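# Place bottles on ledges matching their cap colours

## Task

Put every bottle upright on the wall ledge whose label strip has the same colour as that bottle's cap, so that the bottle's entire base rests on that ledge.

## Robot and tools

Robot: two seven-joint arms, left_arm and right_arm, each ending in a two-finger gripper. left_arm sits on the +y side; the arm names do not tell you which side of an image an arm appears on.

Frame: every position and orientation lives in one scene frame. Its origin is on the plane z = 0, under the midpoint between the two arm bases, which are 0.70 m above it. +z is up and +x is forward, the direction both arms face. Positions are in metres; orientations are quaternions written w first (qw, qx, qy, qz). Reported hand positions and orientations can be wrong by a few centimetres, more when an arm reaches far.

Gripper axes: the fingers point along the gripper's own +z and close along its y. end_effector_position is the spot between the pads when they are shut, just under 1 cm behind the fingertips. Closing pushes the fingertips about 17 mm further along +z, mostly while the pads are still more than 70 mm apart. Opening runs from -1 (shut) to +1 (wide open, 0.145 m). A full close needs at least about 0.5 s. grip_measured reports the actual opening on the same scale. To keep hold of something, keep commanding an opening well below grip_measured; the bigger the gap, the firmer the squeeze (roughly 10 N per pad at most).

The row: each row has 16 numbers, left_arm first then right_arm, and for each arm x, y, z, qw, qx, qy, qz, opening. x, y, z and the quaternion are an absolute gripper pose in the scene frame, not an offset. Both arms must be filled even when one is idle; for an idle arm repeat its pose from the last result before it stopped moving, plus its wanted opening. To keep a gripper's orientation steady, repeat the same quaternion in every row rather than copying the drifting reported one. Sending 0 as an opening is a real command (half open), not a no-op.

execute_actions(actions, cameras): actions is a list of actions; each action is a list of up to 15 rows, one per control step of 1/30 s, and a short action keeps its last row until its 15 steps are used. Each position target must be within 0.6 m of that gripper's current position along each of the gripper's own axes, or the action is rejected for both arms; the whole call is rejected if the first action fails this against the latest reported state or any action is malformed. An empty list just returns state and images. cameras selects images: omitted, null or ["all"] gives all, [] gives none.

move(target, speed, blend, opening_speed, blocking, cameras): drives each gripper in a straight line from its Hand target to the given pose. target is one 16-number row or a list of up to 15 rows (no 0.6 m limit). speed is metres per second, 0.002 to 1.1, default 0.25 (turning up to twice that in rad/s), one value or one per target. blend, in metres, rounds corners at intermediate targets. opening_speed is the rate of opening change per second on the -1 to +1 scale, at least 0.2. blocking=false returns after about 0.5 s while the motion continues; a new move then takes over. Paths ignore obstacles and the other arm; faster moves stray more and strike harder. Movement is capped at 10 s. The result adds a move: line saying how it ended (done, off_target, moving, held, fault) and which limits applied (limits=paced: pose clipped; limits=held: steps withheld). done means within 3 mm and 2 degrees; neither done nor off_target tells you about contact.

wait(seconds): 0 to 10 s, arms keep their last command; a running move goes on. stop(): brakes the running move. zoom_image(camera, region): camera is cam_high or cam_low (both 896x504); region [x0, y0, x1, y1] in pixels from the top-left, at most 504 by 504. read_manual(section): licence texts only. finished_scene(scene): ends scene 1 or 2 permanently; the goal must hold with the robot let go. Scene 1 is practice and may be skipped.

Result lines: Hand target is where each arm is being driven after an action, possibly short of your command, so send the remainder next. The controller limits commanded orientation to 32 degrees from the measured one each step; a large wrist turn can swing the elbow. Tool commands lists current gripper commands. Joint torques follow the joint order, include gravity, and joints 3 and 4 flip sign past ±28 N m. Joint velocities may be shown as within noise. Action results also list positions at some steps. Motor temperatures are given; MOTOR HOT appears at 85 °C and an OVER-TEMPERATURE FAULT stops the arm at 100 °C for 30 to 60 s. Holding loads, stretched arms and pushing at unreachable poses heat motors.

Avoid: knocking or pushing items out of the work area (ends the scene), grippers or arms striking or pressing each other (the clearance check does not guard grippers against each other), closing on the other arm's fingers, dropping bottles or releasing them while moving, fast contacts and hard presses past a contact point. Loose objects may occasionally be nudged by outside forces.

Each tool is called after "Request:" as name([rows], argument=value, ...), one row to a line, values as JSON.

## Session

Request:
execute_actions(actions=[])

Scene clock: 0.00 s.
left_arm: end_effector_position=(+0.3554, +0.1334, +0.3763) grip_measured=+1.00 end_effector_quat_wxyz=(-0.040, -0.585, +0.680, -0.440) | right_arm: end_effector_position=(+0.4020, -0.0846, +0.4120) grip_measured=+1.00 end_effector_quat_wxyz=(+0.172, +0.783, +0.024, +0.598)
Joint positions: left_arm=[0.476 0.652 -0.724 1.144 -0.177 -0.294 0.656 0.145] | right_arm=[0.249 -0.096 -0.415 1.14 -0.092 0.203 -0.635 0.145]
Joint velocities: within noise
Joint torques (N m): no reading
Motor temperatures (°C): left_arm=[23 20 24 22 21 24 21] | right_arm=[21 23 24 21 21 21 22]
Hand target: left_arm +0.3554, +0.1334, +0.3763; -0.040, -0.585, +0.680, -0.440 | right_arm +0.4020, -0.0846, +0.4120; +0.172, +0.783, +0.024, +0.598
Tool commands: left_gripper/opening=+1.0 right_gripper/opening=+1.0

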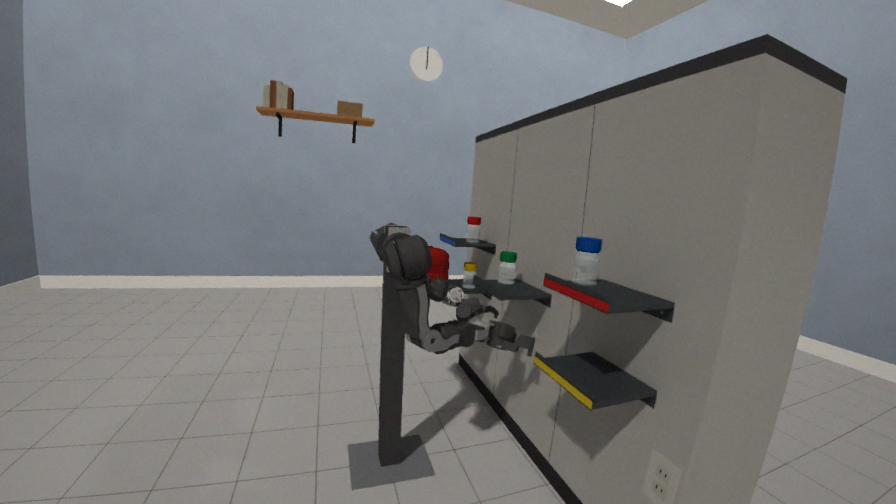

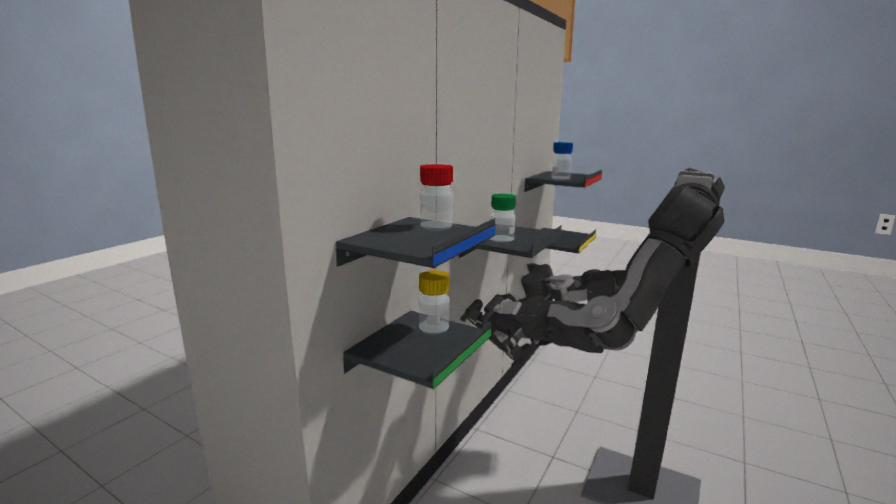

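Request:
zoom_image(camera="cam_high", region=[420, 190, 690, 430])

Request:
zoom_image(camera="cam_low", region=[320, 130, 630, 400])

Scaled by 1.867 (camera's finer frame: 1280x720).

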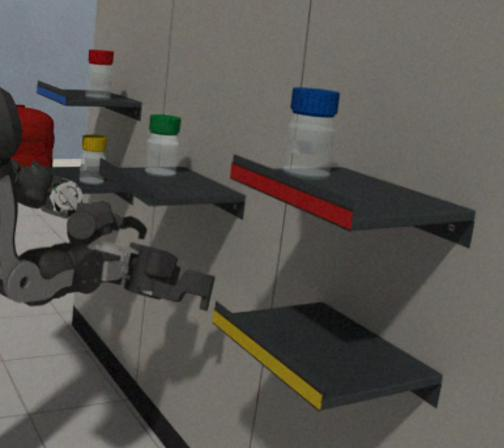

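Scaled by 1.626 (camera's finer frame: 1280x720).

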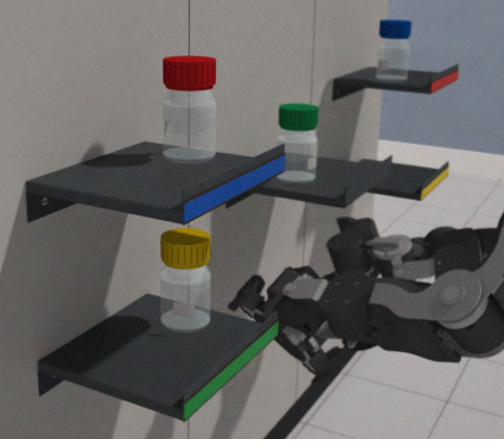

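Request:
move(target=[0.22, 0.18, 0.40, 0, 0.7071, 0, 0.7071, 1, 0.22, -0.18, 0.40, 0, 0.7071, 0, 0.7071, 1], speed=0.2)

Scene clock: 170.23 s.
left_arm: end_effector_position=(+0.2197, +0.1795, +0.3987) grip_measured=+1.00 end_effector_quat_wxyz=(+0.001, +0.709, -0.003, +0.706) | right_arm: end_effector_position=(+0.2200, -0.1808, +0.4000) grip_measured=+1.00 end_effector_quat_wxyz=(+0.003, +0.708, -0.001, +0.707)
Joint positions: left_arm=[-0.607 0.164 -0.038 1.601 0.132 -0.578 -0.047 0.145] | right_arm=[-0.529 0.495 -0.403 1.606 0.224 -0.639 -0.475 0.145]
Joint torques (N m): left_arm=[-0.25 0.54 0.17 5.55 0.17 -0.69 0.03] | right_arm=[0.36 2.47 0.34 3.17 -0.04 -0.52 0.15]
Hand target: left_arm +0.2201, +0.1800, +0.4001; +0.000, +0.707, +0.000, +0.707 | right_arm +0.2199, -0.1800, +0.4000; +0.000, +0.707, +0.000, +0.707
Off the commanded pose: left_arm 0.001 m, 0 deg | right_arm 0.001 m, 0 deg.
move: done

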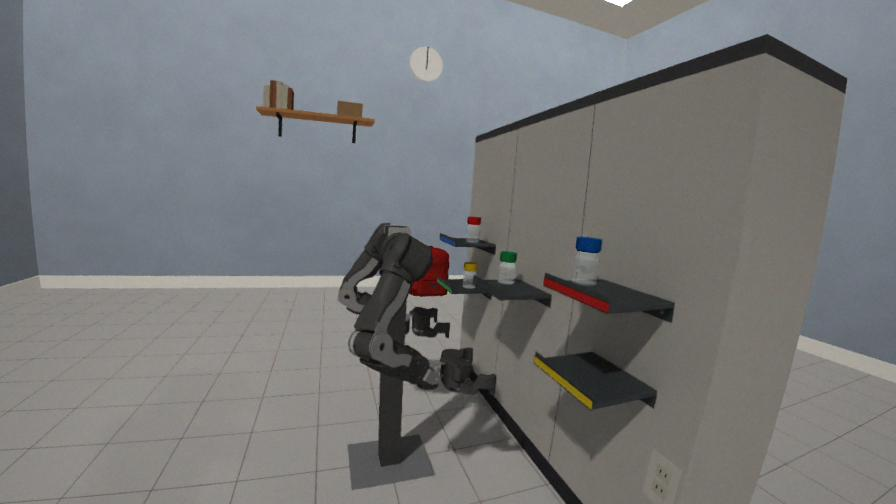

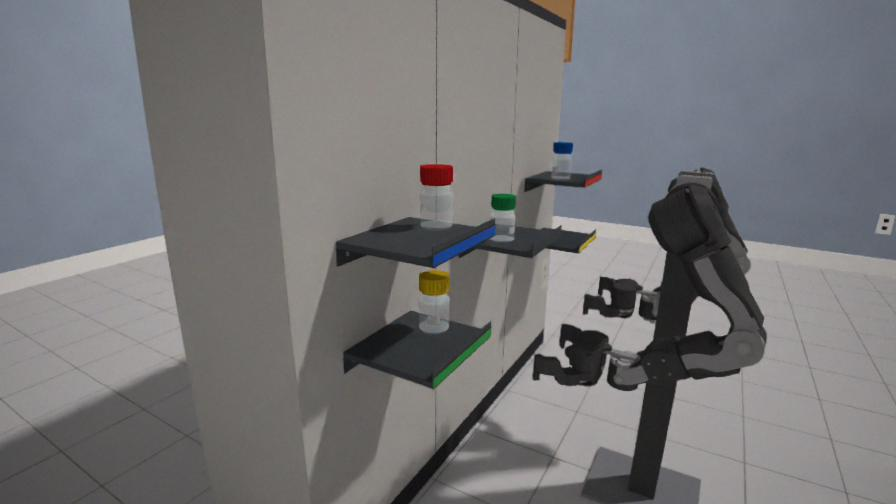

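Request:
move(target=[0.22, 0.20, 0.50, 0, 0.7071, 0, 0.7071, -1, 0.22, -0.20, 0.50, 0, 0.7071, 0, 0.7071, -1], speed=0.2)

Request:
zoom_image(camera="cam_low", region=[400, 130, 700, 400])

Request:
zoom_image(camera="cam_high", region=[400, 200, 680, 420])

Scene clock: 180.07 s.
left_arm: end_effector_position=(+0.2203, +0.1990, +0.5016) grip_measured=-1.00 end_effector_quat_wxyz=(+0.001, +0.705, -0.003, +0.709) | right_arm: end_effector_position=(+0.2201, -0.1986, +0.5014) grip_measured=-1.00 end_effector_quat_wxyz=(-0.003, +0.705, +0.002, +0.709)
Joint positions: left_arm=[-0.806 0.268 0.109 2.141 0.268 -0.235 -0.051 0] | right_arm=[-0.787 0.747 -0.181 2.14 0.379 -0.396 -0.536 0]
Joint torques (N m): left_arm=[-0.83 0.94 0.44 4.72 0.17 -0.56 0.02] | right_arm=[-0.22 1.94 1.68 3.28 -0.11 -0.28 -0.11]
Hand target: left_arm +0.2200, +0.2000, +0.5000; +0.000, +0.707, +0.000, +0.707 | right_arm +0.2200, -0.2000, +0.5001; +0.000, +0.707, +0.000, +0.707
Off the commanded pose: left_arm 0.002 m, 0 deg | right_arm 0.002 m, 1 deg.
move: done

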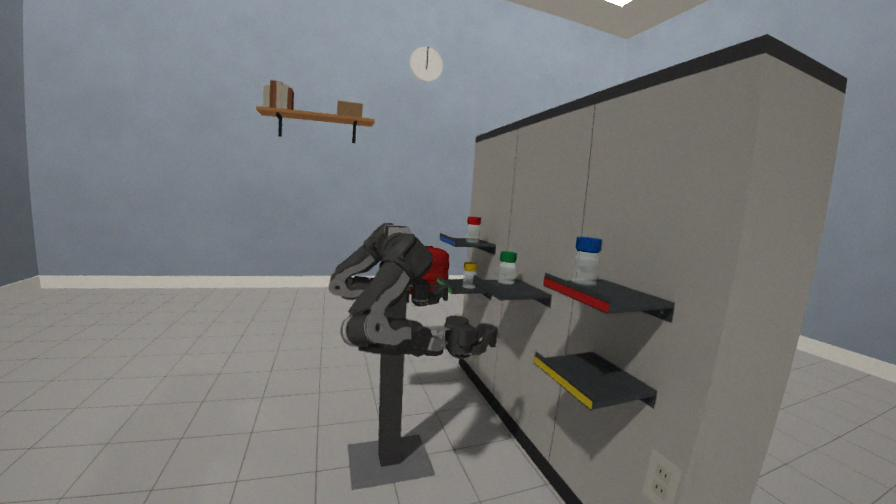

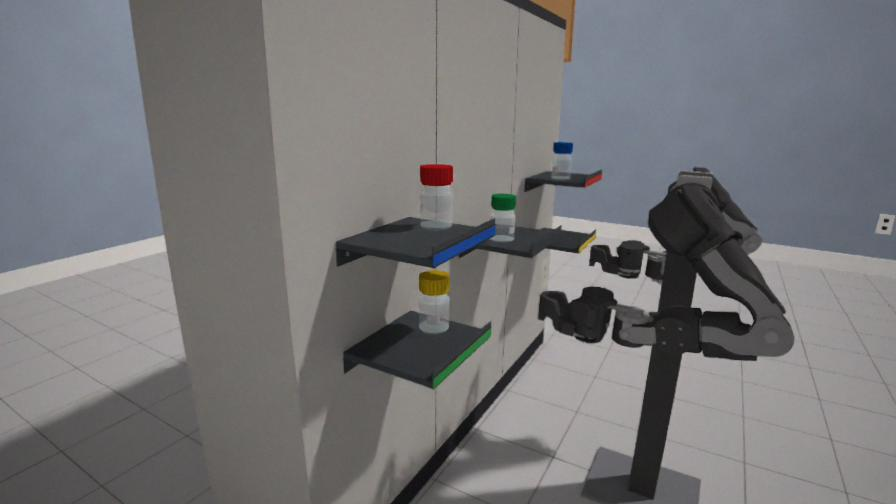

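Scaled by 1.680 (camera's finer frame: 1280x720).

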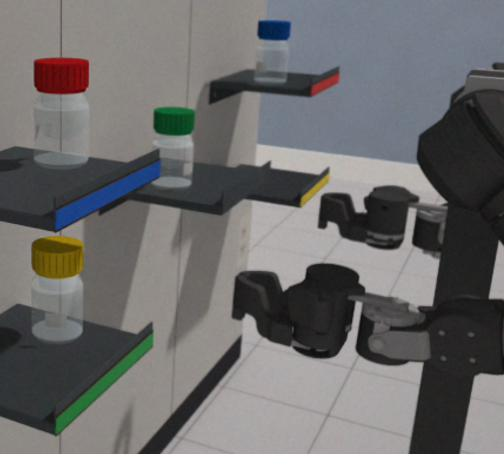

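Scaled by 1.800 (camera's finer frame: 1280x720).

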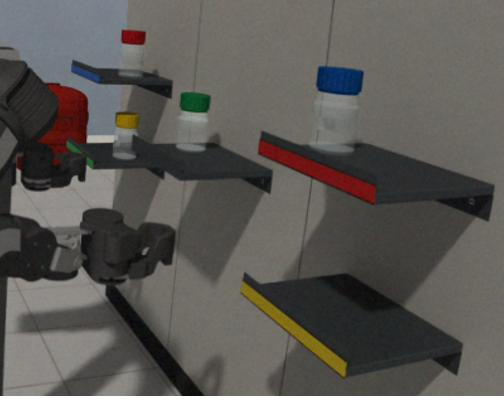

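Request:
zoom_image(camera="cam_low", region=[510, 130, 620, 260])

Request:
zoom_image(camera="cam_high", region=[530, 225, 690, 325])

Request:
zoom_image(camera="cam_high", region=[430, 210, 560, 320])

Request:
zoom_image(camera="cam_low", region=[330, 150, 510, 270])

Request:
zoom_image(camera="cam_low", region=[330, 260, 510, 390])

Scaled by 3.877 (camera's finer frame: 1280x720).

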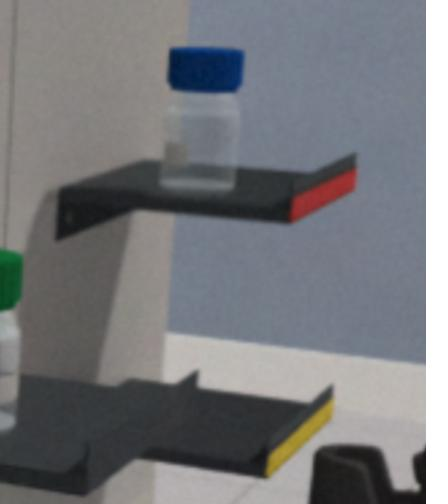

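Scaled by 3.150 (camera's finer frame: 1280x720).

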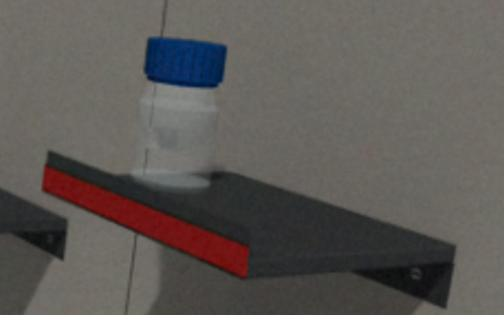

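Scaled by 3.877 (camera's finer frame: 1280x720).

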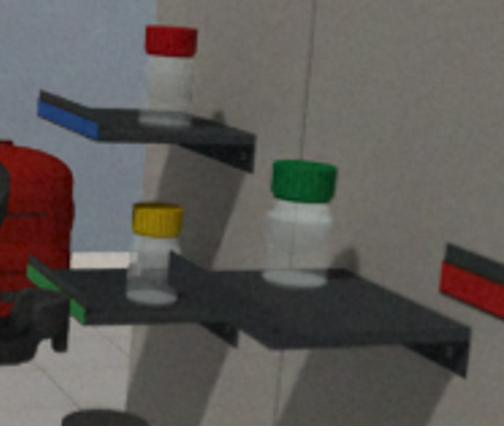

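Scaled by 2.800 (camera's finer frame: 1280x720).

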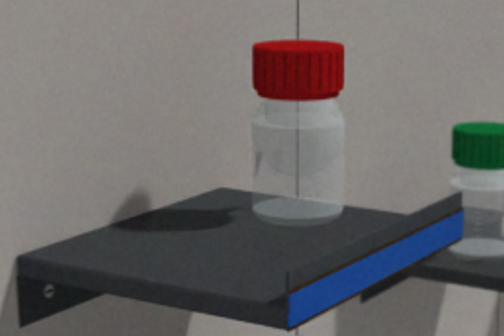

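Scaled by 2.800 (camera's finer frame: 1280x720).

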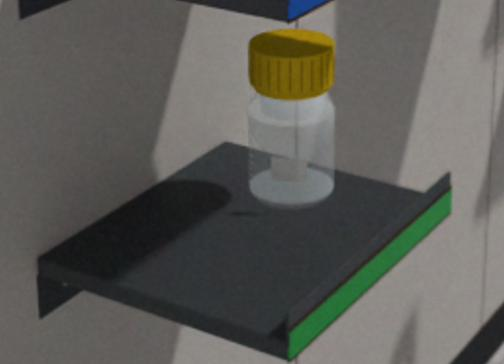

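Request:
move([
  [0.31, 0.19, 0.52, 0, 0.7660, 0, 0.6428, 0, 0.22, -0.20, 0.50, 0, 0.7071, 0, 0.7071, 0],
  [0.33, 0.19, 0.75, 0, 0.7660, 0, 0.6428, 0, 0.22, -0.20, 0.50, 0, 0.7071, 0, 0.7071, 0],
], speed=0.2)

Scene clock: 291.07 s.
left_arm: end_effector_position=(+0.3297, +0.1911, +0.7516) grip_measured=+0.00 end_effector_quat_wxyz=(-0.005, +0.704, -0.010, +0.711) | right_arm: end_effector_position=(+0.2201, -0.1986, +0.5013) grip_measured=+0.00 end_effector_quat_wxyz=(-0.003, +0.705, +0.002, +0.709)
Joint positions: left_arm=[0.759 0.92 -0.229 2.295 1.584 0.782 -1.043 0.076] | right_arm=[-0.787 0.747 -0.181 2.14 0.379 -0.395 -0.536 0.076]
Joint torques (N m): left_arm=[5.34 2.94 1.33 0.31 -0.15 -0.33 0.23] | right_arm=[-0.25 1.99 1.63 3.19 -0.08 -0.3 -0.1]
Hand target: left_arm +0.3301, +0.1900, +0.7498; -0.003, +0.706, -0.013, +0.708 | right_arm +0.2200, -0.2000, +0.5000; +0.000, +0.707, +0.000, +0.707
Off the commanded pose: left_arm 0.002 m, 11 deg | right_arm 0.002 m, 1 deg.
joint sent to its limit (left arm) — joint 5 (forearm roll), upper limit; joint 6 (wrist pitch), upper limit. The joint targets are off in orientation, not in position.
move: off_target (left_arm)

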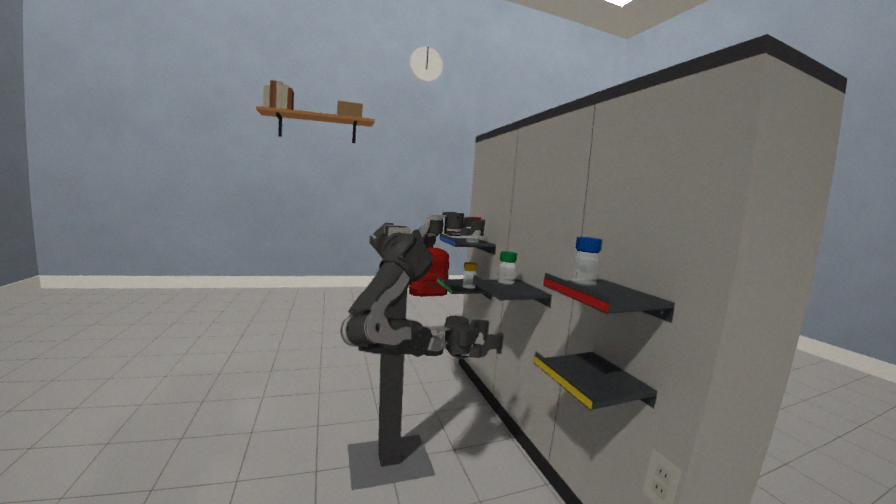

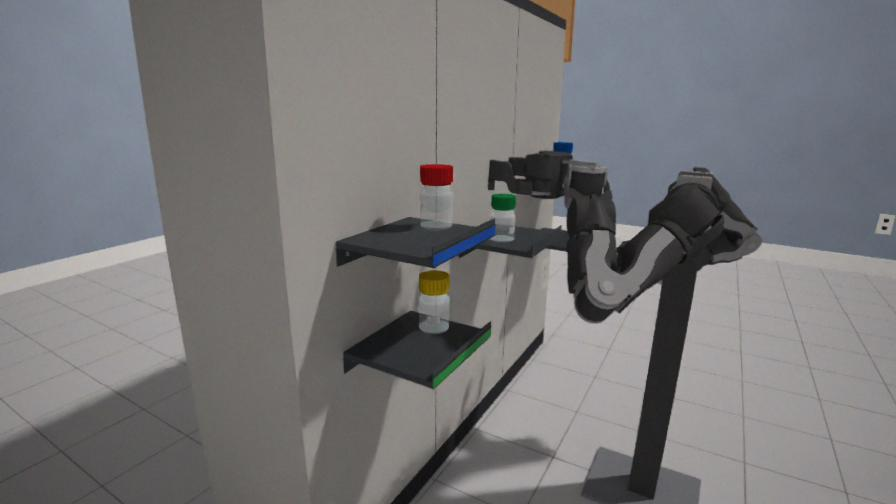

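Request:
move([
  [0.31, 0.19, 0.52, 0, 0.7071, 0, 0.7071, 0, 0.22, -0.20, 0.50, 0, 0.7071, 0, 0.7071, 0],
  [0.26, 0.12, 0.48, 0.2706, 0.6533, -0.2706, 0.6533, 0, 0.22, -0.20, 0.50, 0, 0.7071, 0, 0.7071, 0],
], speed=0.2)

Request:
move(target=[0.28, 0.133, 0.66, 0.2706, 0.6533, -0.2706, 0.6533, 0, 0.22, -0.20, 0.50, 0, 0.7071, 0, 0.7071, 0], speed=0.2)

Scene clock: 348.33 s.
left_arm: end_effector_position=(+0.2604, +0.1203, +0.4810) grip_measured=+0.00 end_effector_quat_wxyz=(+0.269, +0.653, -0.270, +0.654) | right_arm: end_effector_position=(+0.2201, -0.1986, +0.5013) grip_measured=+0.00 end_effector_quat_wxyz=(-0.003, +0.705, +0.002, +0.709)
Joint positions: left_arm=[-0.117 1.026 -0.643 1.793 0.763 -0.494 0.189 0.076] | right_arm=[-0.787 0.747 -0.181 2.14 0.379 -0.395 -0.536 0.076]
Joint torques (N m): left_arm=[3.44 3.68 1.51 2.91 0.28 -0.68 0.23] | right_arm=[-0.33 2.12 1.68 3.25 -0.11 -0.28 -0.11]
Hand target: left_arm +0.2600, +0.1200, +0.4800; +0.270, +0.653, -0.271, +0.653 | right_arm +0.2200, -0.2000, +0.5000; +0.000, +0.707, +0.000, +0.707
Off the commanded pose: left_arm 0.001 m, 0 deg | right_arm 0.002 m, 1 deg.
move: done

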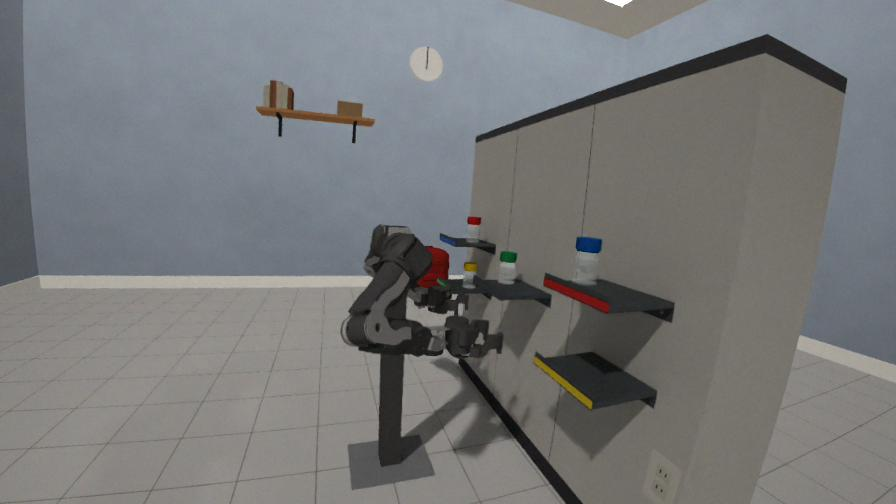

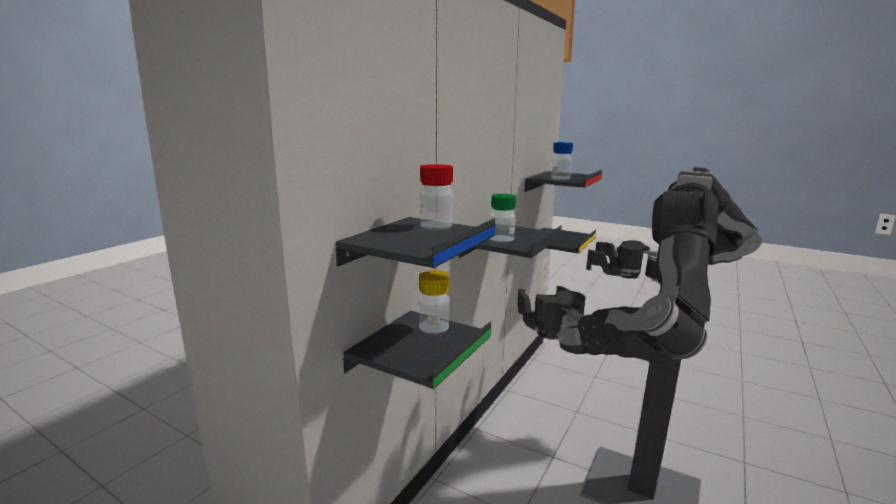

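Scene clock: 349.70 s.
left_arm: end_effector_position=(+0.2810, +0.1339, +0.6617) grip_measured=+0.00 end_effector_quat_wxyz=(+0.267, +0.652, -0.270, +0.657) | right_arm: end_effector_position=(+0.2201, -0.1986, +0.5013) grip_measured=+0.00 end_effector_quat_wxyz=(-0.003, +0.705, +0.002, +0.709)
Joint positions: left_arm=[0.054 1.692 -0.33 2.221 1.494 -0.297 0.14 0.076] | right_arm=[-0.787 0.747 -0.181 2.14 0.379 -0.395 -0.536 0.076]
Joint torques (N m): left_arm=[3.1 4.58 2.24 0.94 0.26 -0.53 0.23] | right_arm=[-0.25 2.02 1.7 3.19 -0.13 -0.29 -0.11]
Hand target: left_arm +0.2800, +0.1330, +0.6600; +0.270, +0.653, -0.271, +0.653 | right_arm +0.2200, -0.2000, +0.5000; +0.000, +0.707, +0.000, +0.707
Off the commanded pose: left_arm 0.002 m, 1 deg | right_arm 0.002 m, 1 deg.
move: done

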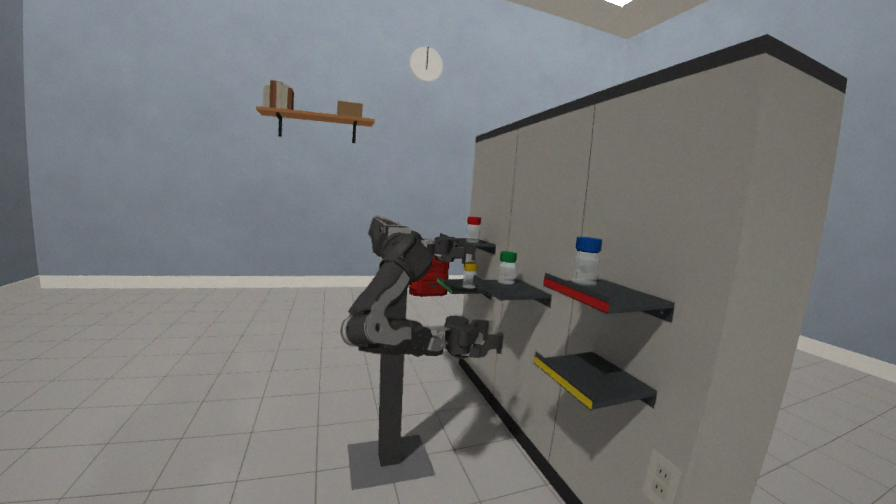

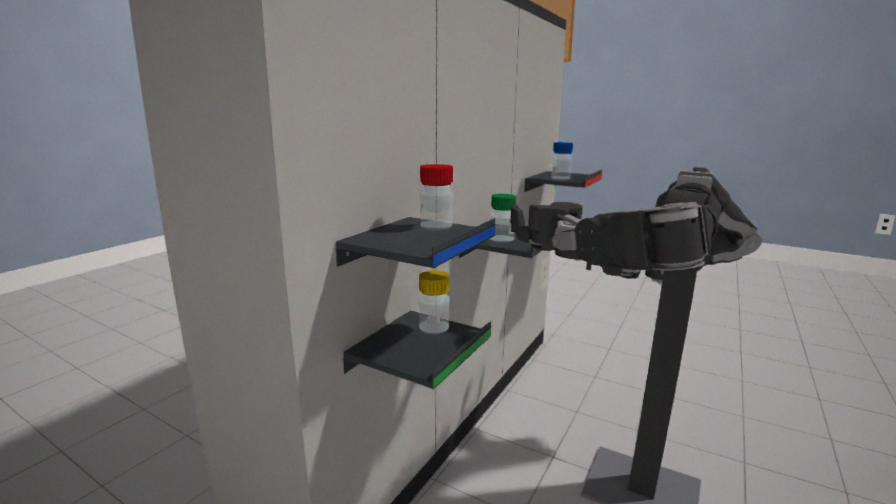

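Request:
move(target=[0.28, 0.133, 0.648, 0.2706, 0.6533, -0.2706, 0.6533, 0.3, 0.22, -0.20, 0.50, 0, 0.7071, 0, 0.7071, 0], speed=0.2)

Request:
zoom_image(camera="cam_low", region=[440, 150, 620, 280])

Request:
zoom_image(camera="cam_high", region=[430, 210, 560, 320])

Scene clock: 356.80 s.
left_arm: end_effector_position=(+0.2796, +0.1325, +0.6494) grip_measured=+0.30 end_effector_quat_wxyz=(+0.270, +0.652, -0.273, +0.654) | right_arm: end_effector_position=(+0.2201, -0.1986, +0.5013) grip_measured=+0.00 end_effector_quat_wxyz=(-0.003, +0.705, +0.002, +0.709)
Joint positions: left_arm=[0.014 1.644 -0.331 2.211 1.433 -0.299 0.14 0.098] | right_arm=[-0.787 0.747 -0.181 2.14 0.379 -0.395 -0.536 0.076]
Joint torques (N m): left_arm=[3.18 4.13 2.13 0.68 0.16 -0.64 0.03] | right_arm=[-0.25 2.02 1.65 3.29 -0.11 -0.28 -0.11]
Hand target: left_arm +0.2800, +0.1330, +0.6479; +0.271, +0.653, -0.271, +0.653 | right_arm +0.2200, -0.2000, +0.5000; +0.000, +0.707, +0.000, +0.707
Off the commanded pose: left_arm 0.002 m, 0 deg | right_arm 0.002 m, 1 deg.
move: done

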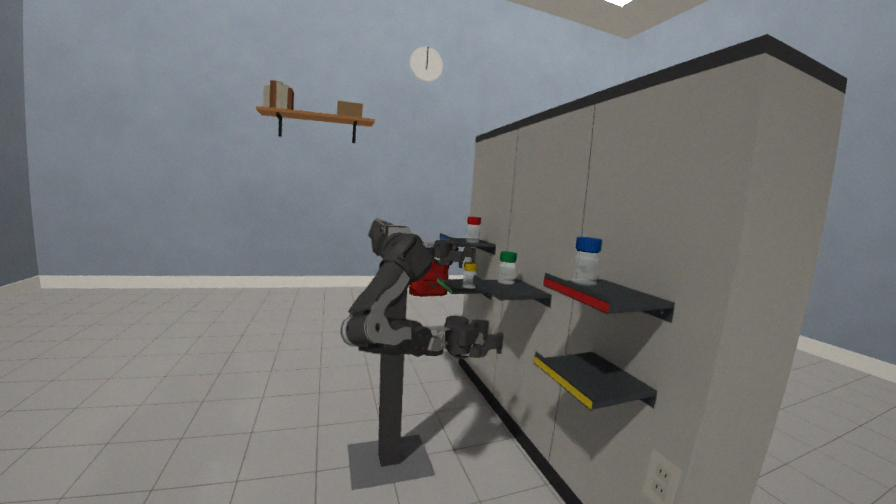

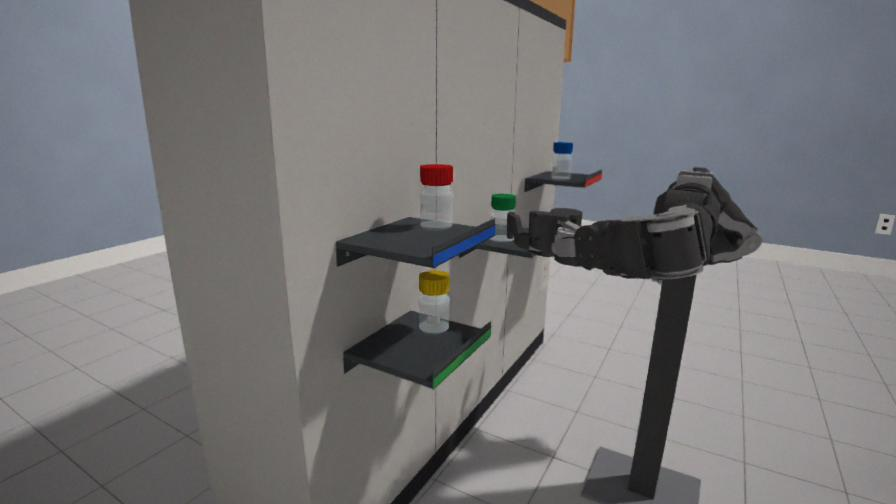

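Scaled by 2.800 (camera's finer frame: 1280x720).

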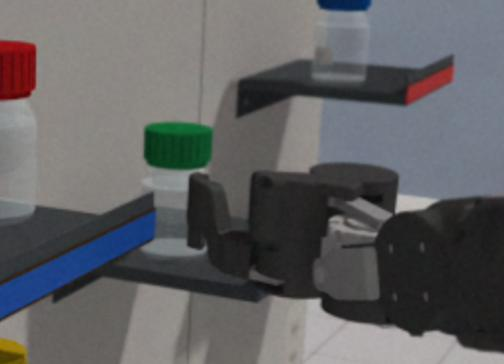

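Scaled by 3.877 (camera's finer frame: 1280x720).

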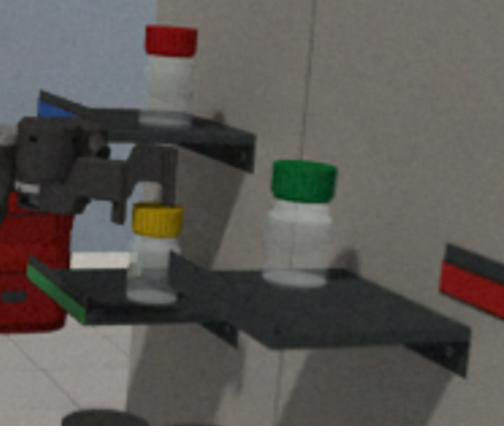

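Request:
move(target=[0.377, 0.043, 0.648, 0.2706, 0.6533, -0.2706, 0.6533, 0.3, 0.22, -0.20, 0.50, 0, 0.7071, 0, 0.7071, 0], speed=0.12)

Request:
zoom_image(camera="cam_low", region=[440, 150, 620, 280])

Request:
zoom_image(camera="cam_high", region=[430, 210, 560, 320])

Scene clock: 368.60 s.
left_arm: end_effector_position=(+0.3760, +0.0421, +0.6500) grip_measured=+0.30 end_effector_quat_wxyz=(+0.274, +0.650, -0.271, +0.655) | right_arm: end_effector_position=(+0.2201, -0.1986, +0.5013) grip_measured=+0.00 end_effector_quat_wxyz=(-0.003, +0.705, +0.002, +0.709)
Joint positions: left_arm=[0.763 0.725 -0.729 1.832 1.048 0.329 0.027 0.098] | right_arm=[-0.787 0.747 -0.181 2.14 0.379 -0.395 -0.536 0.076]
Joint torques (N m): left_arm=[7.79 1.75 2.37 2.24 0.1 -0.53 -0.02] | right_arm=[-0.17 2.02 1.69 3.22 -0.11 -0.28 -0.13]
Hand target: left_arm +0.3770, +0.0430, +0.6480; +0.271, +0.653, -0.271, +0.653 | right_arm +0.2200, -0.2000, +0.5000; +0.000, +0.707, +0.000, +0.707
Off the commanded pose: left_arm 0.002 m, 1 deg | right_arm 0.002 m, 1 deg.
move: done

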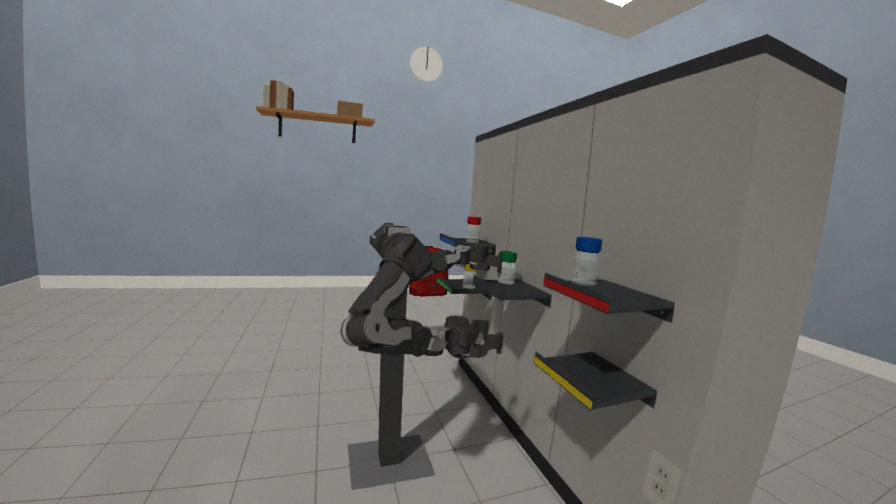

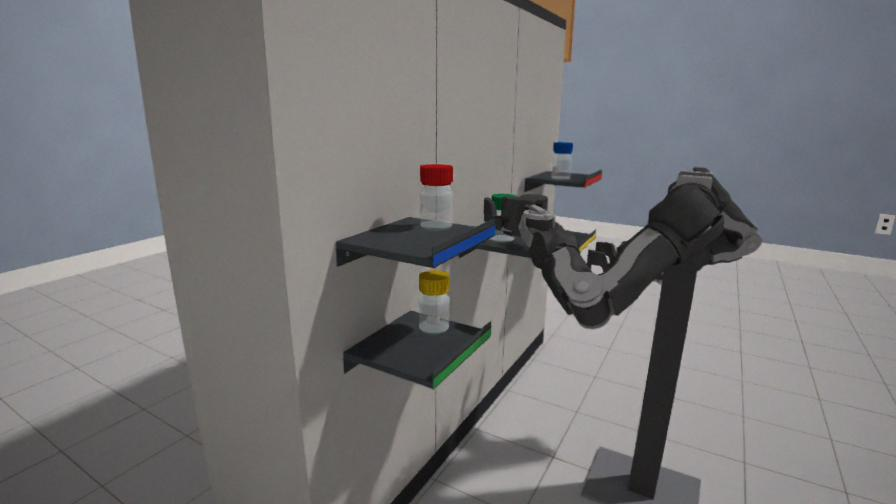

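Scaled by 2.800 (camera's finer frame: 1280x720).

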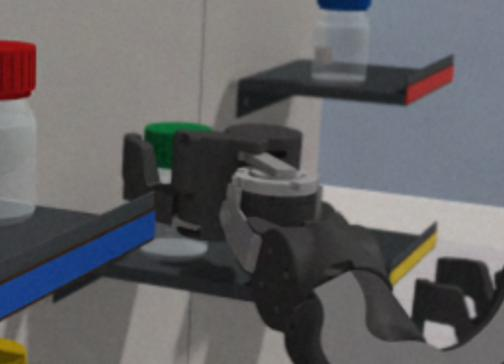

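Scaled by 3.877 (camera's finer frame: 1280x720).

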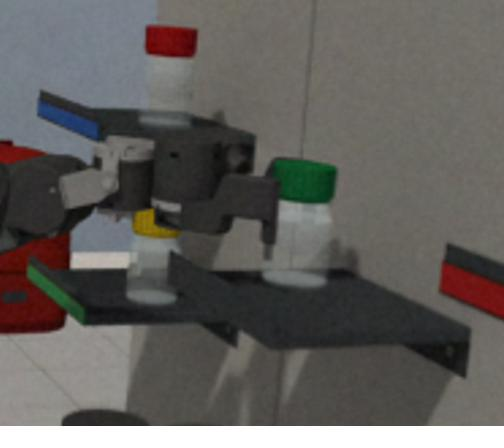

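Request:
move(target=[0.384, 0.046, 0.645, 0.2706, 0.6533, -0.2706, 0.6533, 0.3, 0.22, -0.20, 0.50, 0, 0.7071, 0, 0.7071, 0], speed=0.1, cameras=[])

Request:
move(target=[0.384, 0.046, 0.645, 0.2706, 0.6533, -0.2706, 0.6533, -0.6, 0.22, -0.20, 0.50, 0, 0.7071, 0, 0.7071, 0], opening_speed=0.6)

Request:
zoom_image(camera="cam_low", region=[440, 150, 620, 280])

Request:
zoom_image(camera="cam_high", region=[430, 210, 560, 320])

Scene clock: 401.90 s.
left_arm: end_effector_position=(+0.3841, +0.0472, +0.6451) grip_measured=+0.30 end_effector_quat_wxyz=(+0.269, +0.654, -0.269, +0.654) | right_arm: end_effector_position=(+0.2201, -0.1986, +0.5013) grip_measured=+0.00 end_effector_quat_wxyz=(-0.003, +0.705, +0.002, +0.709)
Joint positions: left_arm=[0.767 0.719 -0.729 1.789 1.035 0.32 0.052 0.098] | right_arm=[-0.787 0.747 -0.181 2.14 0.379 -0.395 -0.536 0.076]
Joint torques (N m): left_arm=[8.58 1.04 2.36 2.14 0.14 -0.7 0.23] | right_arm=[-0.3 2.07 1.63 3.29 -0.1 -0.27 -0.12]
Hand target: left_arm +0.3840, +0.0461, +0.6450; +0.270, +0.653, -0.270, +0.653 | right_arm +0.2200, -0.2000, +0.5000; +0.000, +0.707, +0.000, +0.707
Off the commanded pose: left_arm 0.001 m, 0 deg | right_arm 0.002 m, 1 deg.
move: done

Scene clock: 403.60 s.
left_arm: end_effector_position=(+0.3844, +0.0473, +0.6452) grip_measured=-0.24 end_effector_quat_wxyz=(+0.268, +0.654, -0.269, +0.654) | right_arm: end_effector_position=(+0.2201, -0.1986, +0.5013) grip_measured=+0.00 end_effector_quat_wxyz=(-0.003, +0.705, +0.002, +0.709)
Joint positions: left_arm=[0.767 0.719 -0.729 1.788 1.032 0.319 0.053 0.058] | right_arm=[-0.787 0.747 -0.181 2.14 0.379 -0.395 -0.536 0.076]
Joint torques (N m): left_arm=[8.48 1.07 2.45 2.4 0.19 -0.64 0.22] | right_arm=[-0.22 1.99 1.69 3.18 -0.11 -0.3 -0.11]
Hand target: left_arm +0.3840, +0.0461, +0.6451; +0.270, +0.653, -0.271, +0.653 | right_arm +0.2200, -0.2000, +0.5000; +0.000, +0.707, +0.000, +0.707
Off the commanded pose: left_arm 0.001 m, 0 deg | right_arm 0.002 m, 1 deg.
move: done

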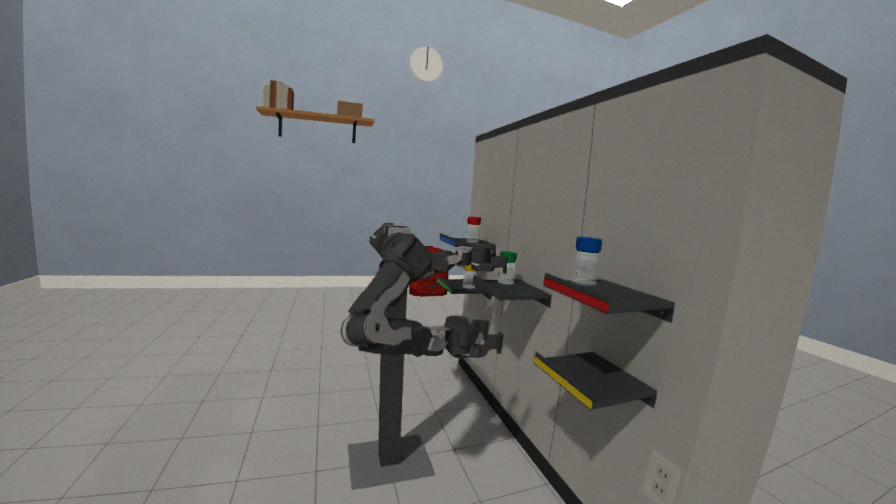

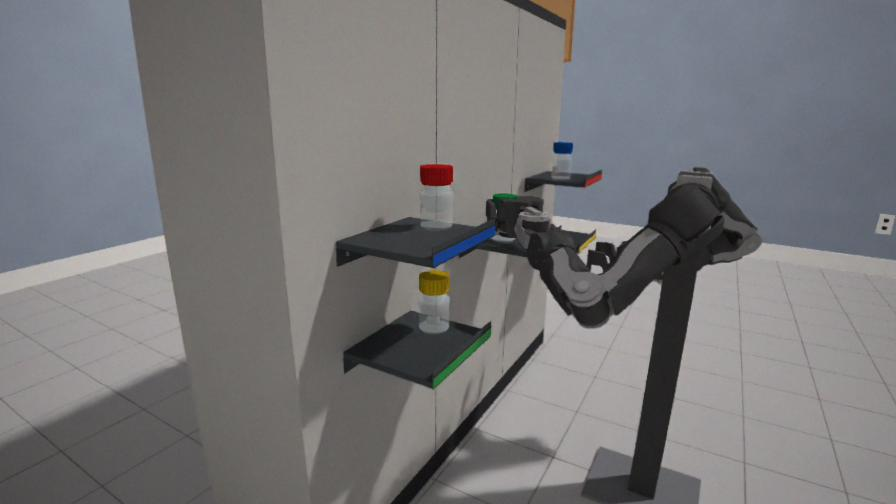

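Scaled by 2.800 (camera's finer frame: 1280x720).

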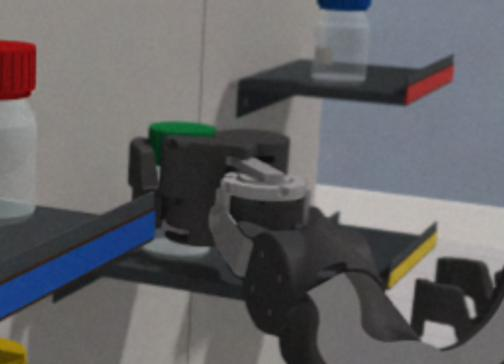

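Scaled by 3.877 (camera's finer frame: 1280x720).

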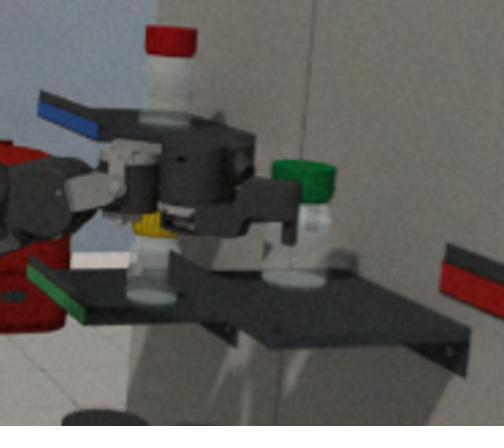

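Request:
move([
  [0.382, 0.048, 0.70, 0.2706, 0.6533, -0.2706, 0.6533, -0.6, 0.22, -0.20, 0.50, 0, 0.7071, 0, 0.7071, 0],
  [0.26, 0.17, 0.68, 0.2706, 0.6533, -0.2706, 0.6533, -0.6, 0.22, -0.20, 0.50, 0, 0.7071, 0, 0.7071, 0],
], speed=0.12, blend=0.02)

Request:
move([
  [0.22, 0.30, 0.60, 0.1228, 0.6964, -0.1228, 0.6964, -0.6, 0.22, -0.20, 0.50, 0, 0.7071, 0, 0.7071, 0],
  [0.22, 0.445, 0.575, -0.0616, 0.7044, 0.0616, 0.7044, -0.6, 0.22, -0.20, 0.50, 0, 0.7071, 0, 0.7071, 0],
], speed=0.12, blend=0.02)

Request:
zoom_image(camera="cam_low", region=[330, 200, 600, 400])

Scene clock: 436.90 s.
left_arm: end_effector_position=(+0.2609, +0.1708, +0.6773) grip_measured=-0.24 end_effector_quat_wxyz=(+0.270, +0.658, -0.268, +0.650) | right_arm: end_effector_position=(+0.2201, -0.1986, +0.5013) grip_measured=+0.00 end_effector_quat_wxyz=(-0.003, +0.705, +0.002, +0.709)
Joint positions: left_arm=[-0.511 1.093 0.683 2.205 1.297 0.344 0.464 0.058] | right_arm=[-0.787 0.747 -0.181 2.14 0.379 -0.395 -0.536 0.076]
Joint torques (N m): left_arm=[3.49 4.63 2.85 1.91 0.41 -0.72 0.23] | right_arm=[-0.28 1.89 1.66 3.25 -0.12 -0.27 -0.11]
Hand target: left_arm +0.2600, +0.1700, +0.6799; +0.271, +0.653, -0.271, +0.653 | right_arm +0.2200, -0.2000, +0.5000; +0.000, +0.707, +0.000, +0.707
Off the commanded pose: left_arm 0.003 m, 1 deg | right_arm 0.002 m, 1 deg.
move: done

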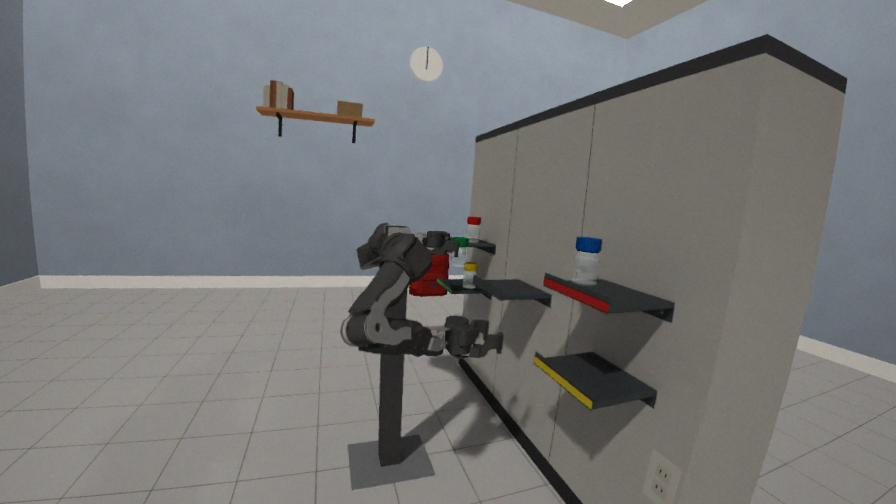

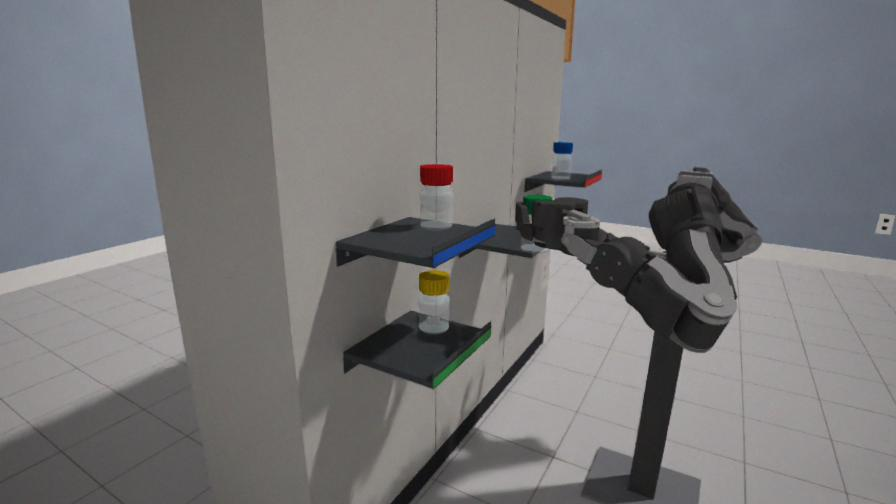

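Scene clock: 441.33 s.
left_arm: end_effector_position=(+0.2202, +0.4432, +0.5722) grip_measured=-0.24 end_effector_quat_wxyz=(-0.058, +0.708, +0.061, +0.701) | right_arm: end_effector_position=(+0.2201, -0.1986, +0.5013) grip_measured=+0.00 end_effector_quat_wxyz=(-0.003, +0.705, +0.002, +0.709)
Joint positions: left_arm=[-0.559 0.568 1.006 1.652 0.774 0.171 0.571 0.058] | right_arm=[-0.787 0.747 -0.181 2.14 0.379 -0.395 -0.536 0.076]
Joint torques (N m): left_arm=[0.99 6.37 3.11 3.52 0.48 -0.65 0.04] | right_arm=[-0.28 2.12 1.65 3.19 -0.09 -0.3 -0.11]
Hand target: left_arm +0.2200, +0.4450, +0.5750; -0.062, +0.704, +0.062, +0.704 | right_arm +0.2200, -0.2000, +0.5000; +0.000, +0.707, +0.000, +0.707
Off the commanded pose: left_arm 0.003 m, 1 deg | right_arm 0.002 m, 1 deg.
move: done

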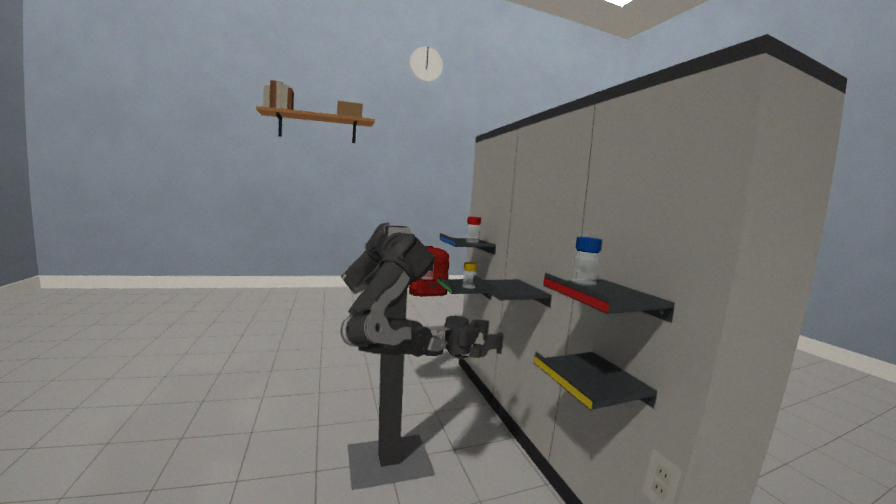

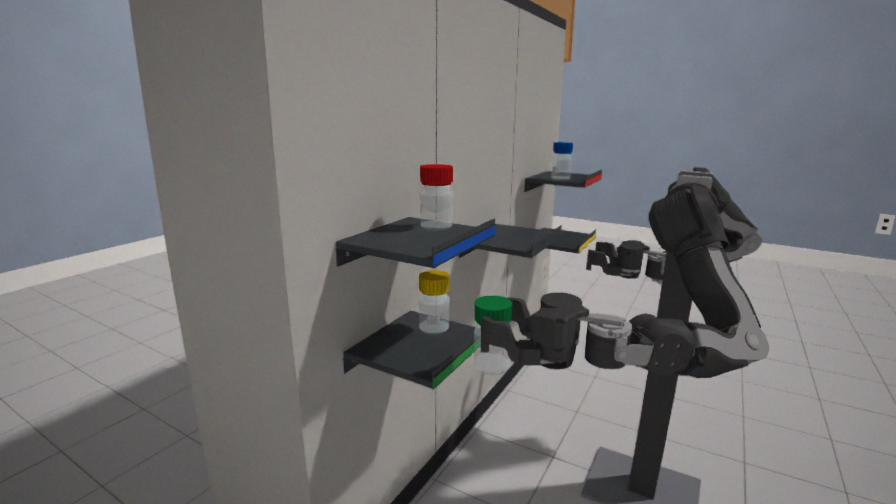

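Scaled by 1.867 (camera's finer frame: 1280x720).

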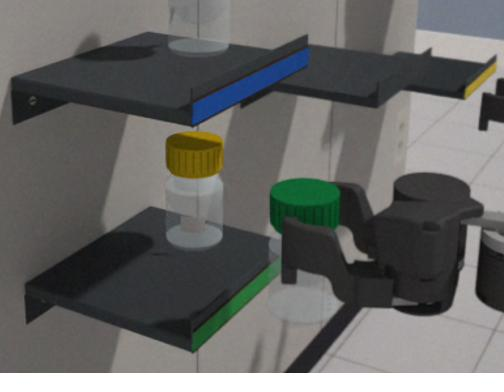

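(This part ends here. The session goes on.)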